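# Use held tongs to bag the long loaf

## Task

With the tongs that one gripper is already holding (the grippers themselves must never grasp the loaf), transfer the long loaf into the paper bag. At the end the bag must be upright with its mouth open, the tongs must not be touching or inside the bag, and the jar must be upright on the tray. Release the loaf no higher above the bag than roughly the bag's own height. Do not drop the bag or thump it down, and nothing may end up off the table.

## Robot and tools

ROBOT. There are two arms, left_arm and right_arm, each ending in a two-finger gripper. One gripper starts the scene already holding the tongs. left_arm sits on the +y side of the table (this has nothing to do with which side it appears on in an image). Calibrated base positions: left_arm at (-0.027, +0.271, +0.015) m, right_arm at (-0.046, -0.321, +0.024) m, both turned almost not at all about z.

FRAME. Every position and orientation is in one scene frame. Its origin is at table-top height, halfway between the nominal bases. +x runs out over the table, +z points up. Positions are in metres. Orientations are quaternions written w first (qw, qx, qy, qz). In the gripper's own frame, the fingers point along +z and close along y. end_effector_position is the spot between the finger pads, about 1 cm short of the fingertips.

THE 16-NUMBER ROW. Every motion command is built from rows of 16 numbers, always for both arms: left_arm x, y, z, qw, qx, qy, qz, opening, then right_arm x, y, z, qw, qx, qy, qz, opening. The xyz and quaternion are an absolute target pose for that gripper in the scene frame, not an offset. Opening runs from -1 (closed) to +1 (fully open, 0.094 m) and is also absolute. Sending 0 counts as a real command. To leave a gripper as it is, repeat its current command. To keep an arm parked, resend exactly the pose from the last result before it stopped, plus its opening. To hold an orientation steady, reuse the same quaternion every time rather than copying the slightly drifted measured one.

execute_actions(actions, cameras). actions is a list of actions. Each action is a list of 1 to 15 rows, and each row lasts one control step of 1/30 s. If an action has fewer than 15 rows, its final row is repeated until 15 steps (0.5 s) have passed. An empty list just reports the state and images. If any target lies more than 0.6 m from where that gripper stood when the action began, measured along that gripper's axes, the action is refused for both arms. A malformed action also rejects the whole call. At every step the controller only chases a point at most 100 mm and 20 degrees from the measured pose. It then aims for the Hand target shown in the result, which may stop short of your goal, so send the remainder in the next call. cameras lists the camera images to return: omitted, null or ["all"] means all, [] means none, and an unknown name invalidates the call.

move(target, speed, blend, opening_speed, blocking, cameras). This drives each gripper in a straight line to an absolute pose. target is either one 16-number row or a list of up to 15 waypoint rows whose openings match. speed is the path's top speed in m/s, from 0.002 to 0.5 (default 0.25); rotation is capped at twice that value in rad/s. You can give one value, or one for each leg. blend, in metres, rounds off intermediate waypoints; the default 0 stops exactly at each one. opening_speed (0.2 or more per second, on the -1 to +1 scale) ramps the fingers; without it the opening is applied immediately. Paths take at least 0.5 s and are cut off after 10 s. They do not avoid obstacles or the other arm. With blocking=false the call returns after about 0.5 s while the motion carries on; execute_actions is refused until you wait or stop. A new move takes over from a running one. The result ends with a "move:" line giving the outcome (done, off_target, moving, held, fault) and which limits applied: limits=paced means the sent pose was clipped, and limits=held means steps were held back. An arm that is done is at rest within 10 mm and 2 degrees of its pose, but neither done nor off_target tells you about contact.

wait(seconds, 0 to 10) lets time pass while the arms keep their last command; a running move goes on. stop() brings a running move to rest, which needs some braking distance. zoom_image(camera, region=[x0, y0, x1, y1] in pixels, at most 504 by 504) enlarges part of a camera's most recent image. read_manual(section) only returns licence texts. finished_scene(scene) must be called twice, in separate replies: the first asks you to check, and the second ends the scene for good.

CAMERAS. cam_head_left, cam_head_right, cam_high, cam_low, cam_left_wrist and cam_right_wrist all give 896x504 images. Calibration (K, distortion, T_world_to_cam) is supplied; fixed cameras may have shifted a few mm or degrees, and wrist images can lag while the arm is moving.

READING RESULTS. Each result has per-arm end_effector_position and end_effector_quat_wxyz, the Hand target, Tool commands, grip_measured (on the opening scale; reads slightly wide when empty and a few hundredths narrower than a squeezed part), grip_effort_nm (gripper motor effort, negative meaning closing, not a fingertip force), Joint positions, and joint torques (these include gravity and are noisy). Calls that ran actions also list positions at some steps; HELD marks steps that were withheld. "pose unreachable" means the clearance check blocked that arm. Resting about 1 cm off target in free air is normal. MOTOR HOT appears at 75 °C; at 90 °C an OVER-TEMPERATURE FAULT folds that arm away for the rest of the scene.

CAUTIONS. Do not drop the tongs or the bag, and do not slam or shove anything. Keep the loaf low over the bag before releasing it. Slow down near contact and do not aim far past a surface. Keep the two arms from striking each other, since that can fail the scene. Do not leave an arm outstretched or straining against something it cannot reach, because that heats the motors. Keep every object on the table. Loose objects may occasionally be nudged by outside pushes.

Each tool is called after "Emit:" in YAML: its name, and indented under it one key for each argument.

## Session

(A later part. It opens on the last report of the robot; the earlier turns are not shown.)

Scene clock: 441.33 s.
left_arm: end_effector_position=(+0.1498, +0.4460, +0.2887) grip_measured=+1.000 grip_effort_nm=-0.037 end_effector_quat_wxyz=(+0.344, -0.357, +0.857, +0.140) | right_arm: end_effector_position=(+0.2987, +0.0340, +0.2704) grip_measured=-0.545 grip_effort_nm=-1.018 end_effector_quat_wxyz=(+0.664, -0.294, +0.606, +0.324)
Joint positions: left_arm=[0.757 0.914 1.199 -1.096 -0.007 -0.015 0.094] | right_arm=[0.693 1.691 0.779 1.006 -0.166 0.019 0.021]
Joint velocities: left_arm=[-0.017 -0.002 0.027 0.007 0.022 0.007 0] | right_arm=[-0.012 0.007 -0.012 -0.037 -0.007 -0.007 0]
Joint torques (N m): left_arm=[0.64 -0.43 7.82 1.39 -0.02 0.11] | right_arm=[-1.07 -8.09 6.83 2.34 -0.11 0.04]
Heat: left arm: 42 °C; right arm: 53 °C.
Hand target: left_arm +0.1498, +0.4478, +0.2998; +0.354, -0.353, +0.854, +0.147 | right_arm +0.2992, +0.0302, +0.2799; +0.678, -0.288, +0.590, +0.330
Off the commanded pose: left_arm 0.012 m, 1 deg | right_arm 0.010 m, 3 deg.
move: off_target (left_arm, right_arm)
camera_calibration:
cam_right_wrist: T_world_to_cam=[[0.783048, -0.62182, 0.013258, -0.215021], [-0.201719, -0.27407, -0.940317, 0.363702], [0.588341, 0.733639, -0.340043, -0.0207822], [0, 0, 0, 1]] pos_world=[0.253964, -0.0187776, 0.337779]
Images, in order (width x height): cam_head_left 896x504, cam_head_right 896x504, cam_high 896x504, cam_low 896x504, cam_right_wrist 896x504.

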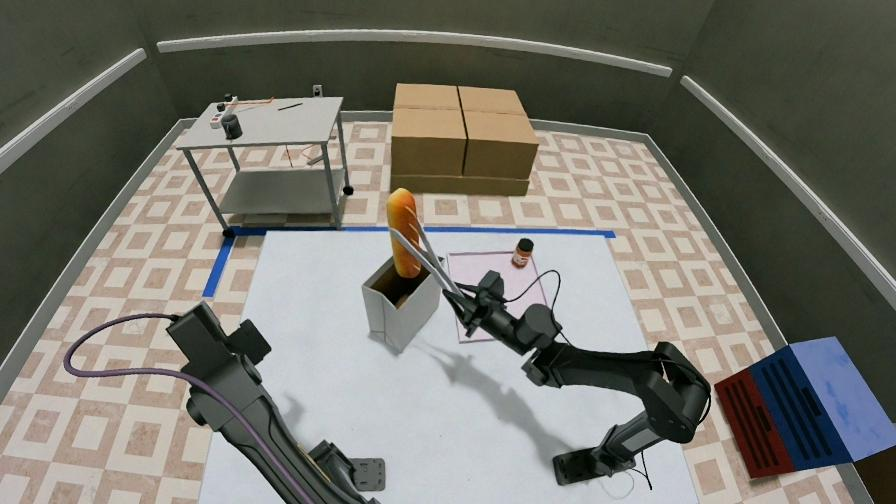

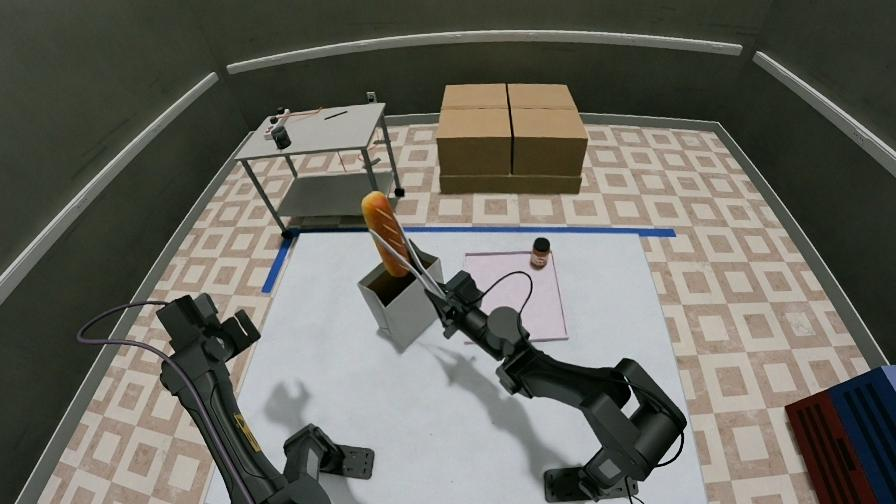

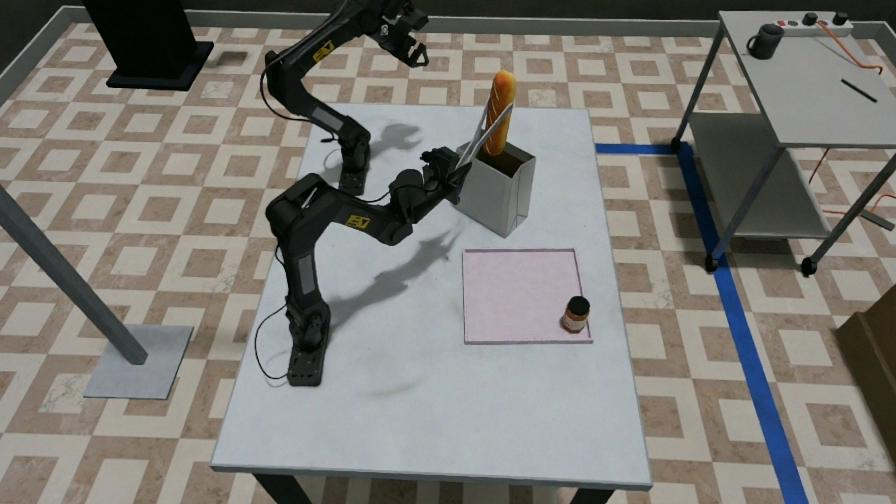

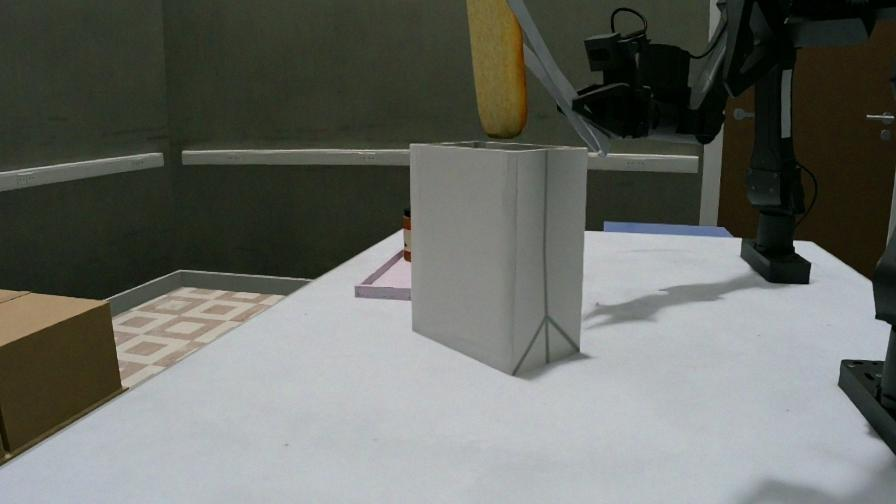

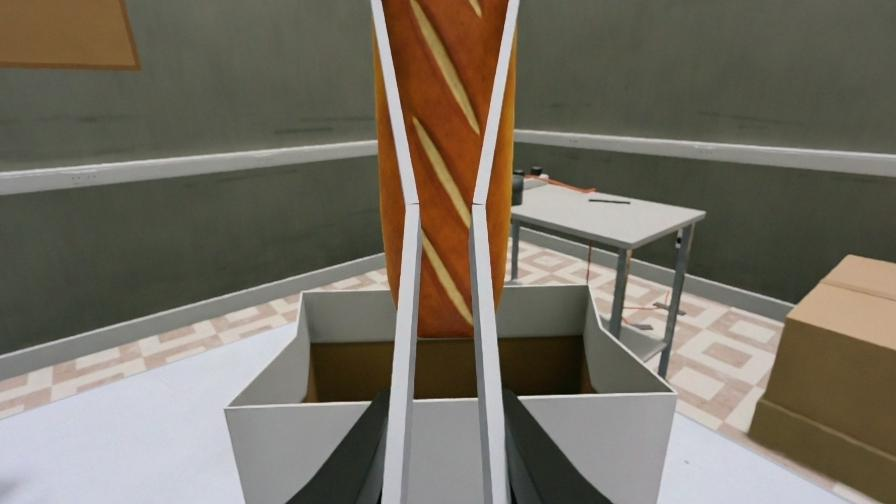

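Emit:
move:
  target: [0.150, 0.448, 0.30, 0.3536, -0.3536, 0.8536, 0.1464, 1.0, 0.2995, 0.0285, 0.243, 0.67832, -0.28760, 0.58966, 0.33084, -0.56]
  speed: 0.05
  cameras: ["cam_high", "cam_right_wrist", "cam_head_right", "cam_head_left", "cam_low"]

Scene clock: 460.43 s.
left_arm: end_effector_position=(+0.1498, +0.4460, +0.2887) grip_measured=+1.000 grip_effort_nm=-0.042 end_effector_quat_wxyz=(+0.344, -0.357, +0.857, +0.140) | right_arm: end_effector_position=(+0.2984, +0.0302, +0.2396) grip_measured=-0.545 grip_effort_nm=-1.009 end_effector_quat_wxyz=(+0.669, -0.291, +0.602, +0.325)
Joint positions: left_arm=[0.757 0.914 1.199 -1.096 -0.007 -0.015 0.094] | right_arm=[0.686 1.788 0.714 1.181 -0.17 0.02 0.021]
Joint velocities: left_arm=[0.002 0.002 -0.007 0.037 -0.066 0.051 0] | right_arm=[-0.022 -0.017 0.012 0.022 0.095 0.007 0]
Joint torques (N m): left_arm=[0.46 -0.35 7.54 1.39 0 0.13] | right_arm=[-0.83 -7.19 6.22 2.34 -0.11 0.05]
Heat: left arm: 42 °C; right arm: 53 °C.
Hand target: left_arm +0.1498, +0.4478, +0.2998; +0.354, -0.353, +0.854, +0.147 | right_arm +0.2990, +0.0281, +0.2433; +0.678, -0.288, +0.590, +0.330
Off the commanded pose: left_arm 0.012 m, 1 deg | right_arm 0.004 m, 2 deg.
move: off_target (left_arm)
camera_calibration:
cam_right_wrist: T_world_to_cam=[[0.781519, -0.623698, 0.0151209, -0.216629], [-0.193261, -0.265066, -0.944664, 0.331874], [0.593194, 0.735351, -0.32769, -0.0327196], [0, 0, 0, 1]] pos_world=[0.252847, -0.0230826, 0.306063]
Images, in order (width x height): cam_head_left 896x504, cam_head_right 896x504, cam_high 896x504, cam_low 896x504, cam_right_wrist 896x504.

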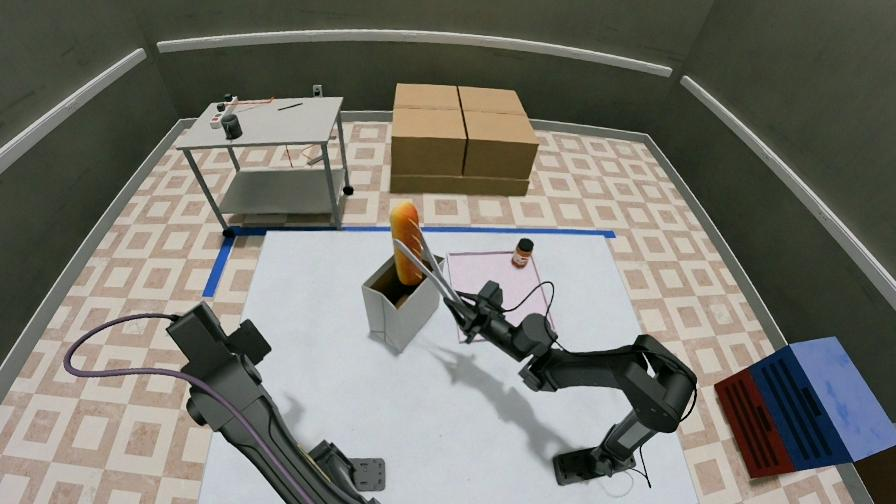

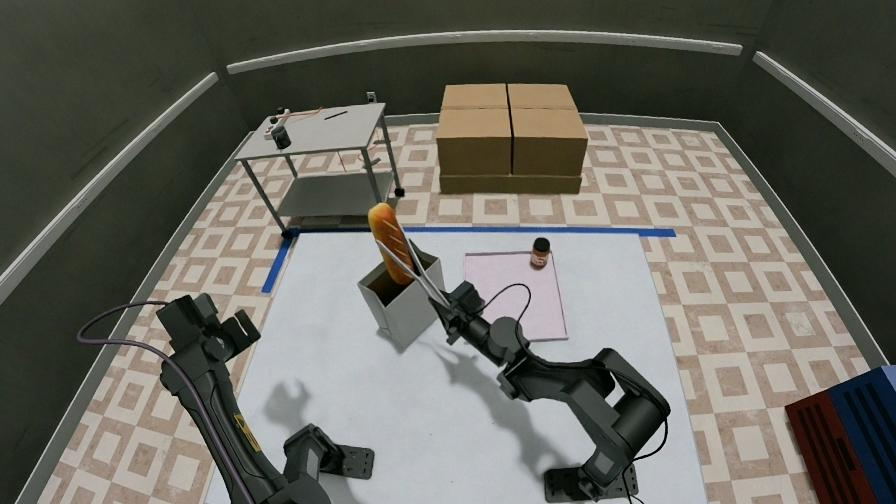

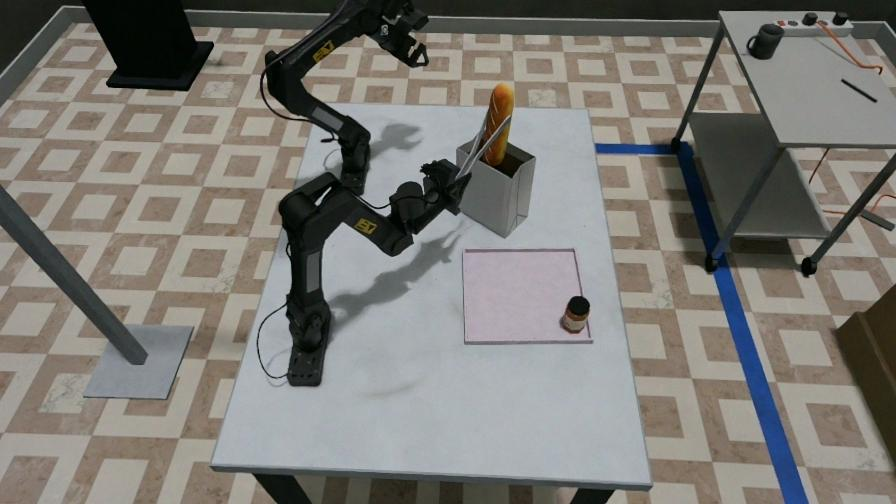

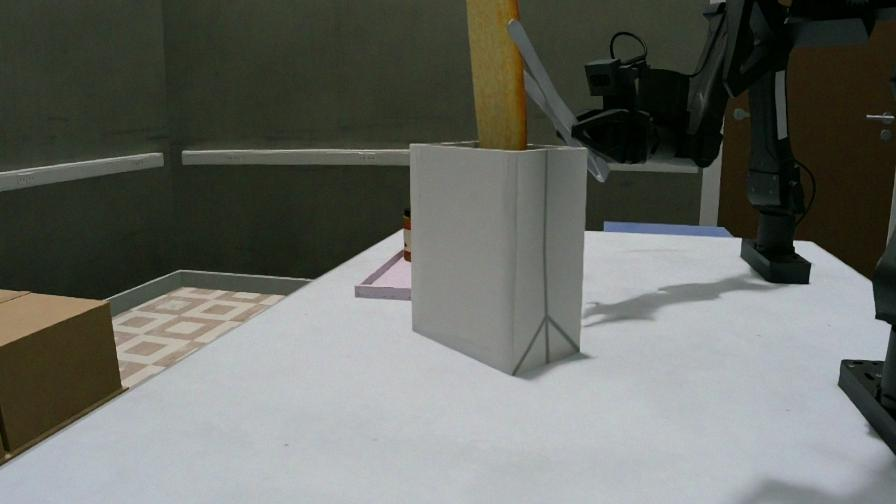

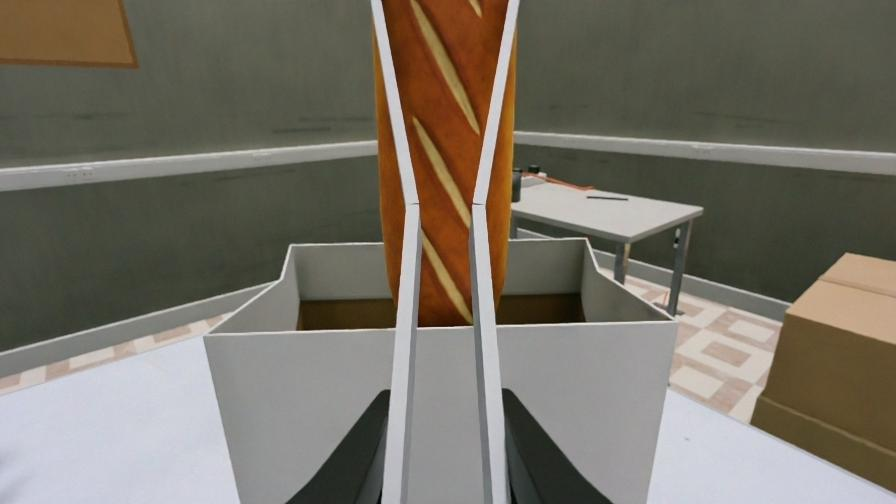

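Emit:
zoom_image:
  camera: "cam_head_left"
  region: [330, 180, 490, 360]

Emit:
zoom_image:
  camera: "cam_head_right"
  region: [330, 180, 490, 360]

Emit:
zoom_image:
  camera: "cam_low"
  region: [400, 0, 640, 220]

Emit:
zoom_image:
  camera: "cam_high"
  region: [440, 70, 560, 250]

Scaled by 2.800.

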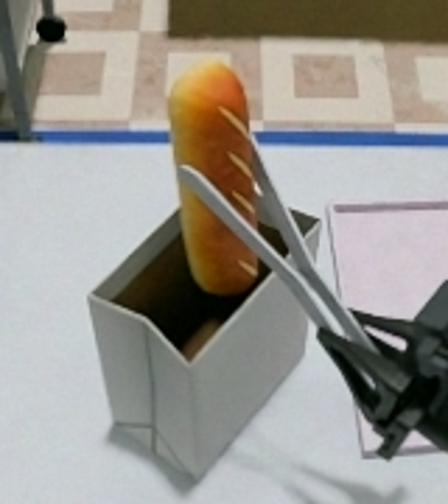

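Scaled by 2.800.

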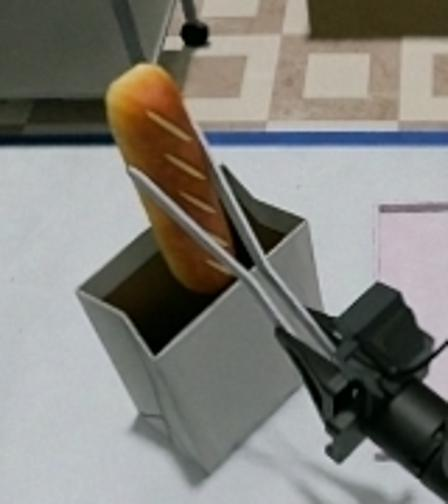

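Scaled by 2.100.

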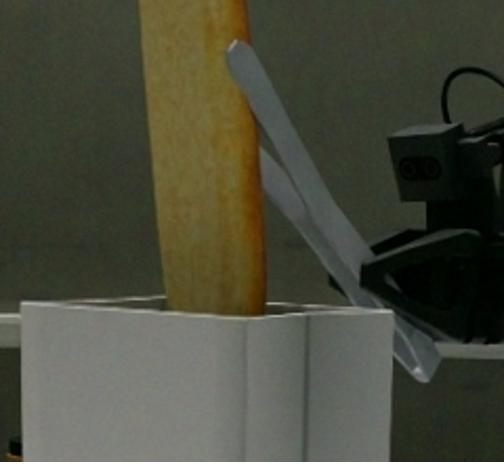

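Scaled by 2.800.

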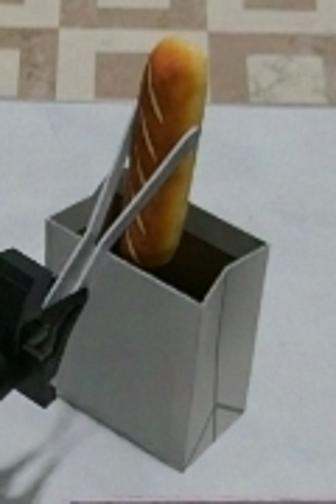

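Emit:
move:
  target: [0.150, 0.448, 0.30, 0.3536, -0.3536, 0.8536, 0.1464, 1.0, 0.3005, 0.0290, 0.211, 0.67832, -0.28760, 0.58966, 0.33084, -0.56]
  speed: 0.05
  cameras: ["cam_high", "cam_right_wrist", "cam_head_right", "cam_head_left", "cam_low"]

Scene clock: 492.10 s.
left_arm: end_effector_position=(+0.1498, +0.4460, +0.2887) grip_measured=+1.000 grip_effort_nm=-0.042 end_effector_quat_wxyz=(+0.344, -0.357, +0.857, +0.140) | right_arm: end_effector_position=(+0.2993, +0.0313, +0.2080) grip_measured=-0.545 grip_effort_nm=-1.023 end_effector_quat_wxyz=(+0.669, -0.292, +0.601, +0.325)
Joint positions: left_arm=[0.757 0.914 1.199 -1.096 -0.007 -0.015 0.094] | right_arm=[0.686 1.91 0.688 1.331 -0.172 0.02 0.021]
Joint velocities: left_arm=[-0.017 0.002 0.012 0.022 -0.037 -0.022 0] | right_arm=[0.002 0.007 -0.002 0.095 0.007 0.051 0]
Joint torques (N m): left_arm=[0.59 -0.47 7.76 1.36 -0.02 0.07] | right_arm=[-0.92 -7.56 5.46 2.33 -0.09 0.05]
Heat: left arm: 43 °C; right arm: 55 °C.
Hand target: left_arm +0.1498, +0.4478, +0.2998; +0.354, -0.353, +0.854, +0.147 | right_arm +0.3000, +0.0286, +0.2111; +0.678, -0.288, +0.590, +0.330
Off the commanded pose: left_arm 0.012 m, 1 deg | right_arm 0.004 m, 2 deg.
move: off_target (left_arm)
camera_calibration:
cam_right_wrist: T_world_to_cam=[[0.782214, -0.622819, 0.0154315, -0.216488], [-0.192077, -0.264649, -0.945022, 0.302206], [0.592662, 0.736245, -0.326642, -0.0445176], [0, 0, 0, 1]] pos_world=[0.25377, -0.0220784, 0.27439]
Images, in order (width x height): cam_head_left 896x504, cam_head_right 896x504, cam_high 896x504, cam_low 896x504, cam_right_wrist 896x504.

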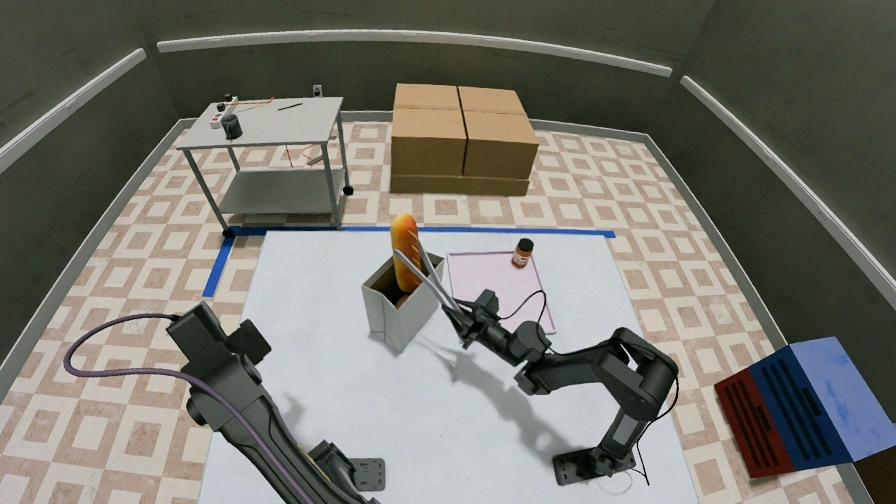

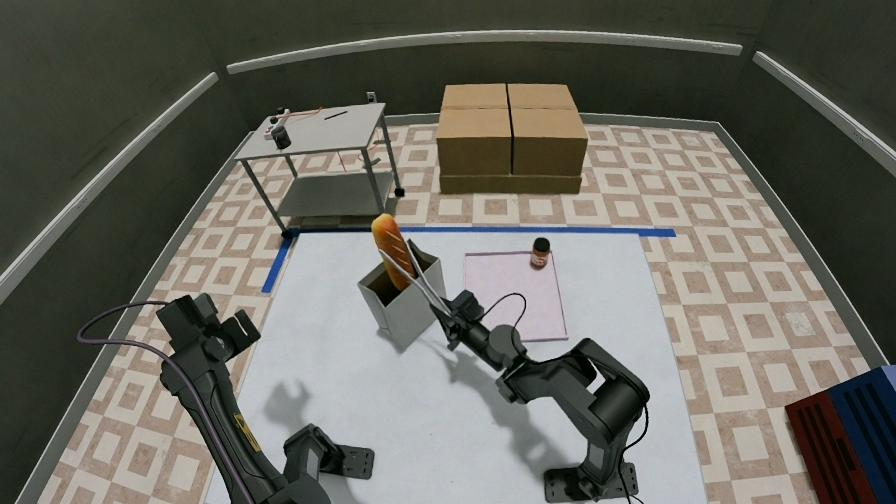

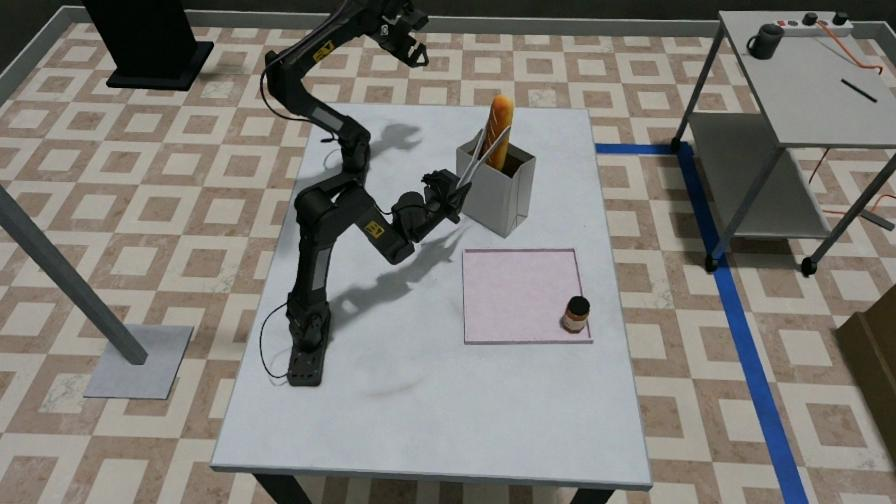

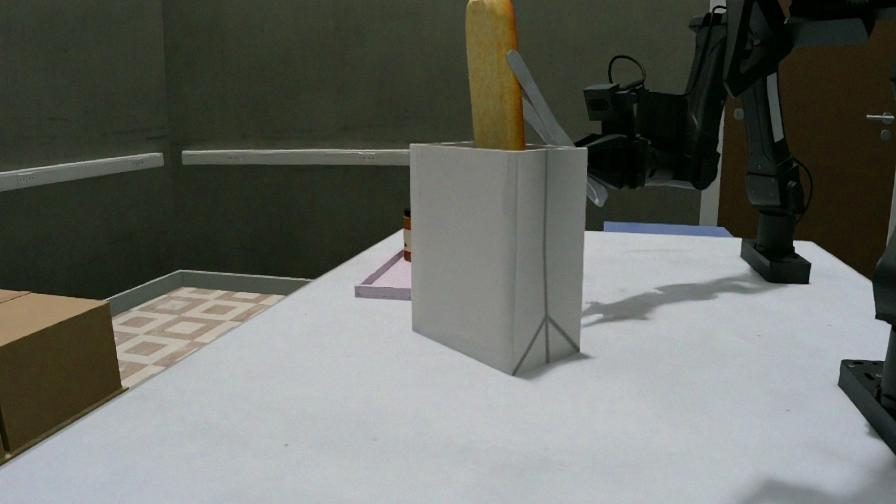

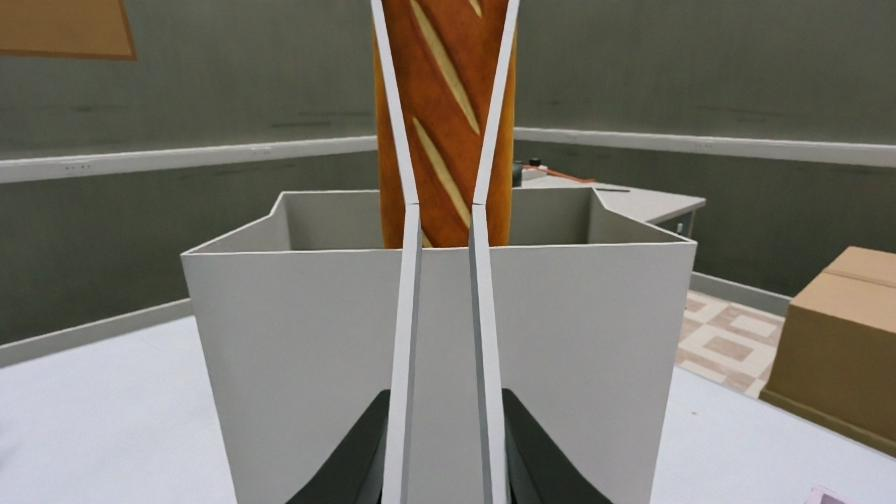

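Emit:
move:
  target: [0.150, 0.448, 0.30, 0.3536, -0.3536, 0.8536, 0.1464, 1.0, 0.3005, 0.0290, 0.211, 0.67832, -0.28760, 0.58966, 0.33084, -0.13]
  opening_speed: 0.25
  cameras: ["cam_high", "cam_right_wrist", "cam_head_right", "cam_head_left", "cam_low"]

Scene clock: 516.93 s.
left_arm: end_effector_position=(+0.1498, +0.4460, +0.2887) grip_measured=+1.000 grip_effort_nm=-0.042 end_effector_quat_wxyz=(+0.344, -0.357, +0.857, +0.140) | right_arm: end_effector_position=(+0.2986, +0.0307, +0.2156) grip_measured=-0.132 grip_effort_nm=0.125 end_effector_quat_wxyz=(+0.679, -0.288, +0.590, +0.329)
Joint positions: left_arm=[0.757 0.914 1.199 -1.096 -0.007 -0.015 0.094] | right_arm=[0.686 1.91 0.688 1.362 -0.172 0.02 0.041]
Joint velocities: left_arm=[-0.002 -0.012 0.002 -0.037 0.007 0.051 0] | right_arm=[-0.012 0.002 0.002 0.007 0.051 -0.007 -0.001]
Joint torques (N m): left_arm=[0.64 -0.32 7.73 1.4 0.03 0.11] | right_arm=[-0.94 -7.25 5.7 2.08 -0.1 0.05]
Heat: left arm: 43 °C; right arm: 59 °C.
Hand target: left_arm +0.1498, +0.4478, +0.2998; +0.354, -0.353, +0.854, +0.147 | right_arm +0.3004, +0.0290, +0.2110; +0.678, -0.288, +0.590, +0.330
Off the commanded pose: left_arm 0.012 m, 1 deg | right_arm 0.005 m, 0 deg.
move: off_target (left_arm)
camera_calibration:
cam_right_wrist: T_world_to_cam=[[0.782112, -0.622822, 0.0198387, -0.217301], [-0.17066, -0.24471, -0.954459, 0.304063], [0.599313, 0.743108, -0.297682, -0.0496219], [0, 0, 0, 1]] pos_world=[0.251584, -0.0240582, 0.279755]
Images, in order (width x height): cam_head_left 896x504, cam_head_right 896x504, cam_high 896x504, cam_low 896x504, cam_right_wrist 896x504.

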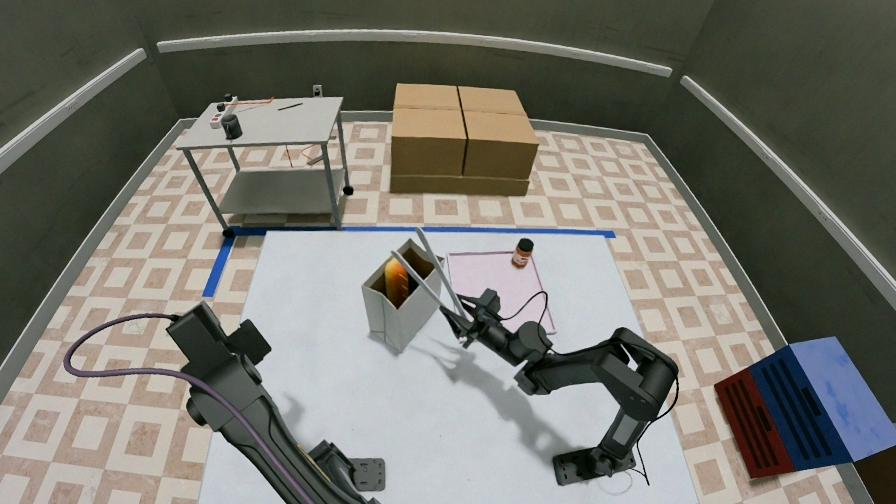

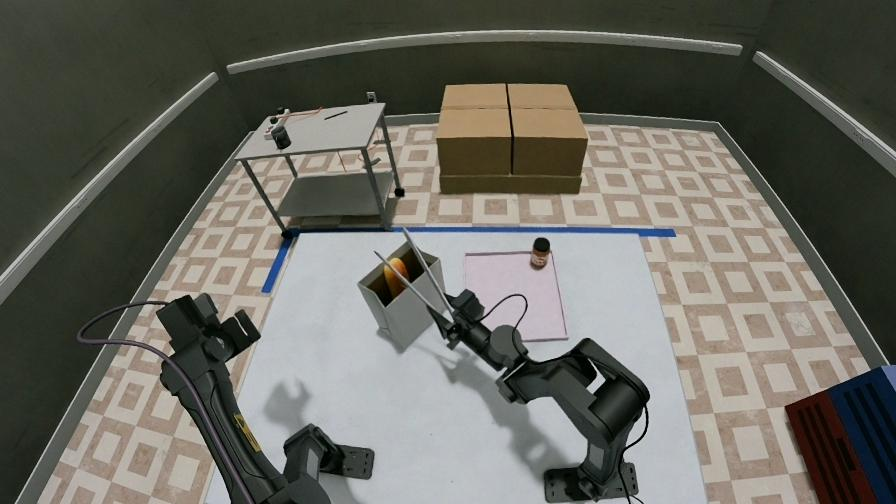

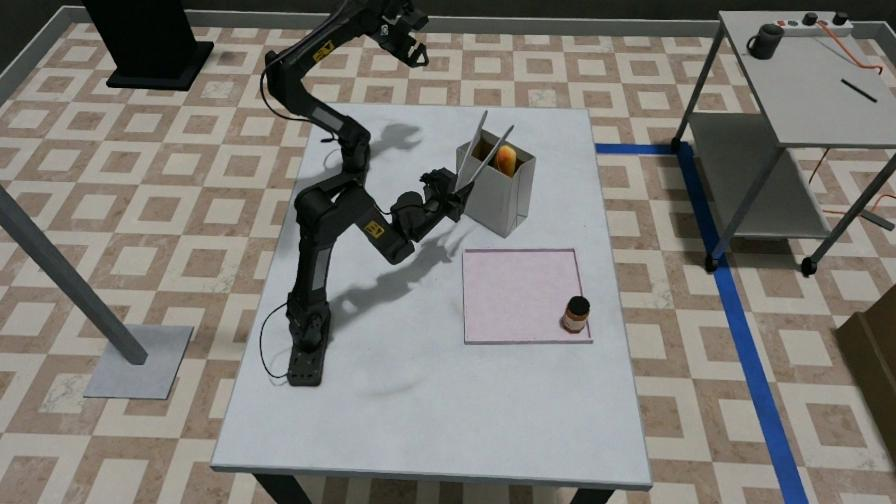

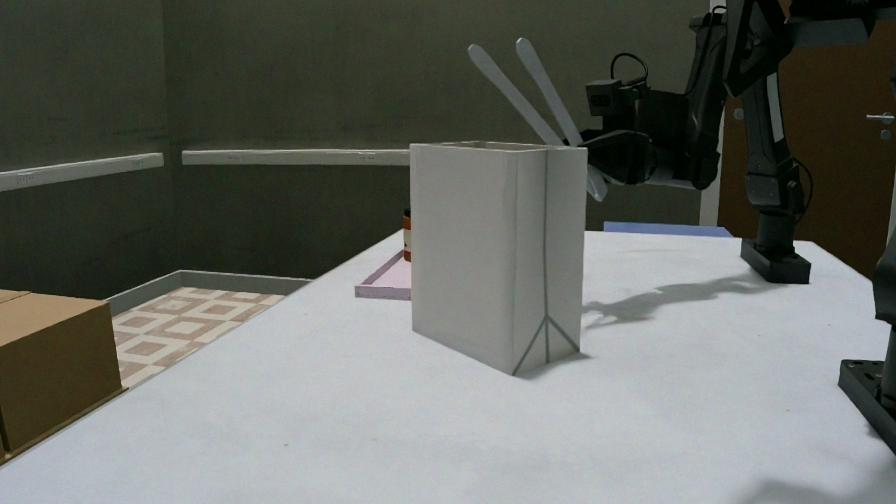

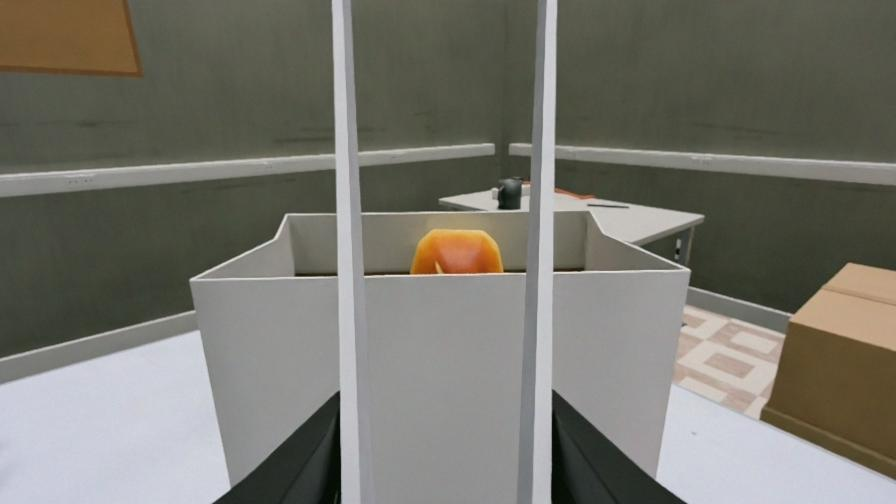

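Emit:
move:
  target:
    - [0.150, 0.448, 0.30, 0.3536, -0.3536, 0.8536, 0.1464, 1.0, 0.2985, 0.0265, 0.320, 0.67832, -0.28760, 0.58966, 0.33084, -0.13]
    - [0.150, 0.448, 0.30, 0.3536, -0.3536, 0.8536, 0.1464, 1.0, 0.225, -0.120, 0.320, 0.71978, -0.19728, 0.62570, 0.22695, -0.13]
  speed: [0.08, 0.15]
  blend: 0.01

Scene clock: 526.70 s.
left_arm: end_effector_position=(+0.1498, +0.4460, +0.2887) grip_measured=+1.000 grip_effort_nm=-0.037 end_effector_quat_wxyz=(+0.344, -0.357, +0.857, +0.140) | right_arm: end_effector_position=(+0.2281, -0.1131, +0.3222) grip_measured=-0.132 grip_effort_nm=0.115 end_effector_quat_wxyz=(+0.714, -0.203, +0.628, +0.234)
Joint positions: left_arm=[0.757 0.914 1.199 -1.096 -0.007 -0.015 0.094] | right_arm=[0.618 0.88 0.418 0.591 0.035 0 0.041]
Joint velocities: left_arm=[0.017 -0.002 0.007 -0.037 -0.022 -0.022 0] | right_arm=[0.012 0.002 0.002 0.007 -0.037 -0.022 0]
Joint torques (N m): left_arm=[0.42 -0.35 7.76 1.4 0.02 0.14] | right_arm=[-0.77 -2.76 7.42 1.91 0.13 -0.07]
Heat: left arm: 43 °C; right arm: 57 °C.
Hand target: left_arm +0.1498, +0.4478, +0.2998; +0.354, -0.353, +0.854, +0.147 | right_arm +0.2282, -0.1187, +0.3215; +0.718, -0.198, +0.627, +0.226
Off the commanded pose: left_arm 0.012 m, 1 deg | right_arm 0.008 m, 1 deg.
move: off_target (left_arm)
camera_calibration:
cam_left_wrist: T_world_to_cam=[[0.720496, -0.693025, -0.0245198, 0.214084], [-0.665122, -0.680619, -0.307198, 0.530383], [0.196208, 0.237644, -0.95133, 0.22912], [0, 0, 0, 1]] pos_world=[0.153568, 0.454905, 0.386151]
cam_right_wrist: T_world_to_cam=[[0.583641, -0.811923, 0.0120326, -0.227502], [-0.241547, -0.187742, -0.952055, 0.380431], [0.775254, 0.552751, -0.305691, 0.0721207], [0, 0, 0, 1]] pos_world=[0.168759, -0.153156, 0.386975]

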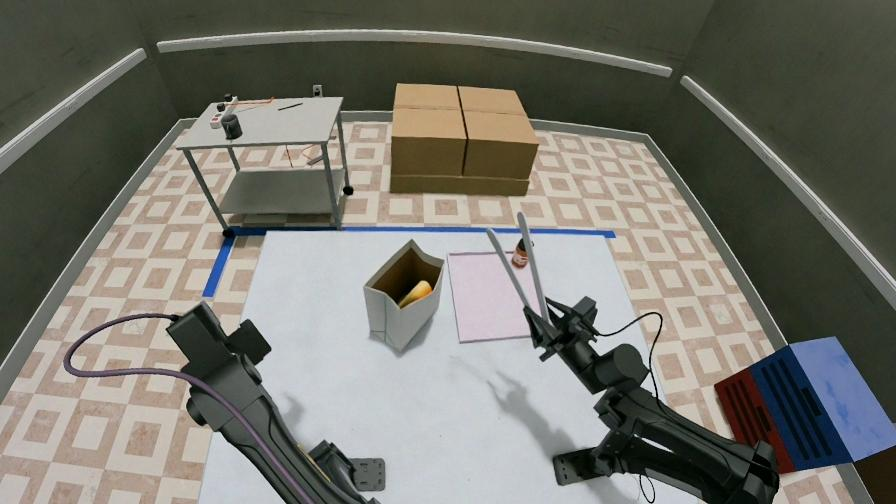

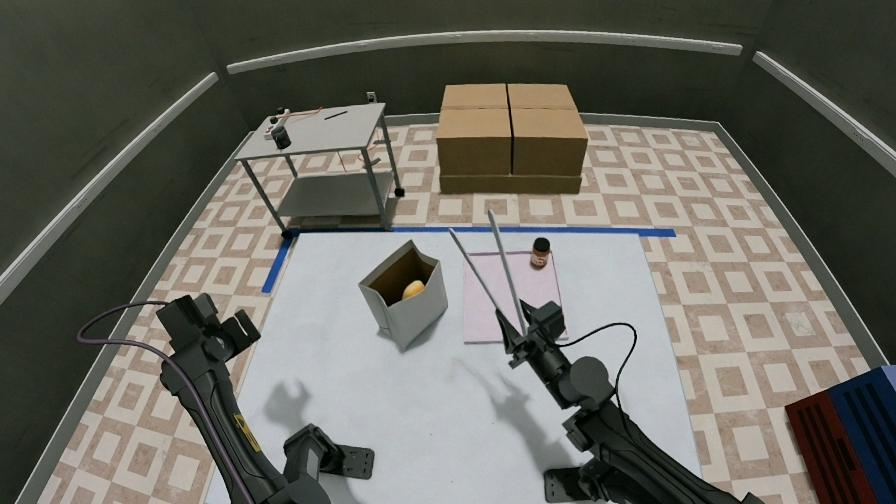

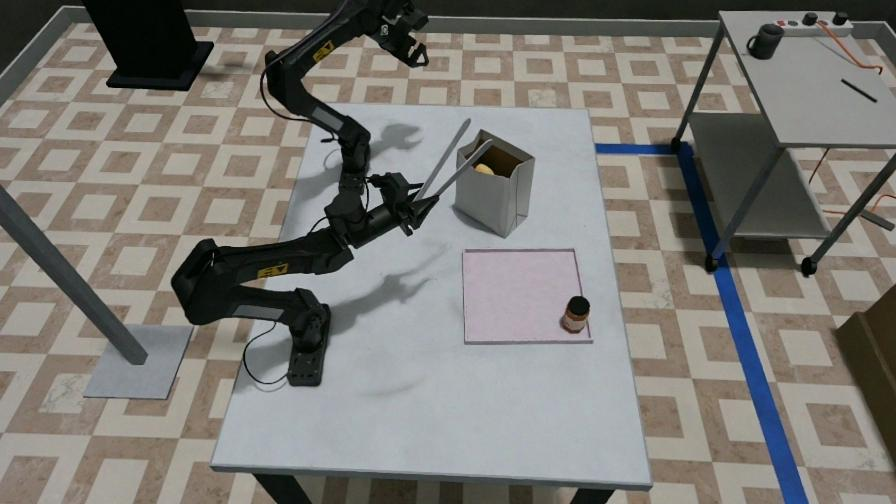

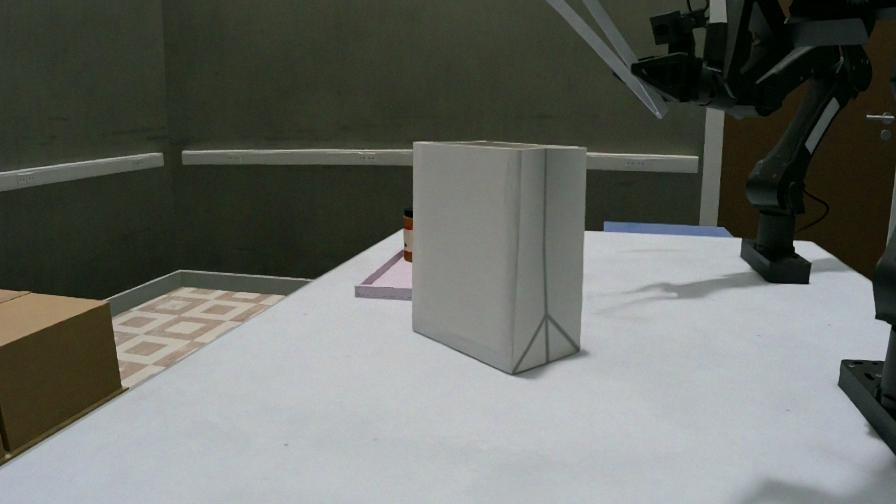

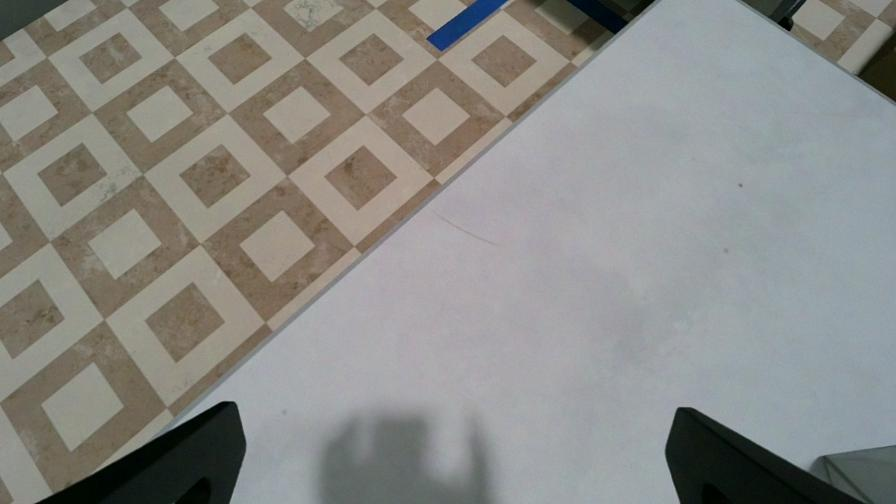

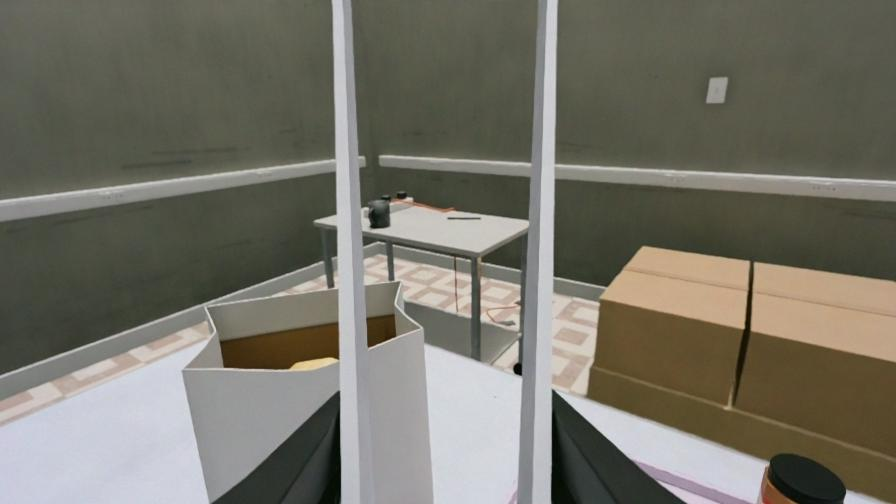

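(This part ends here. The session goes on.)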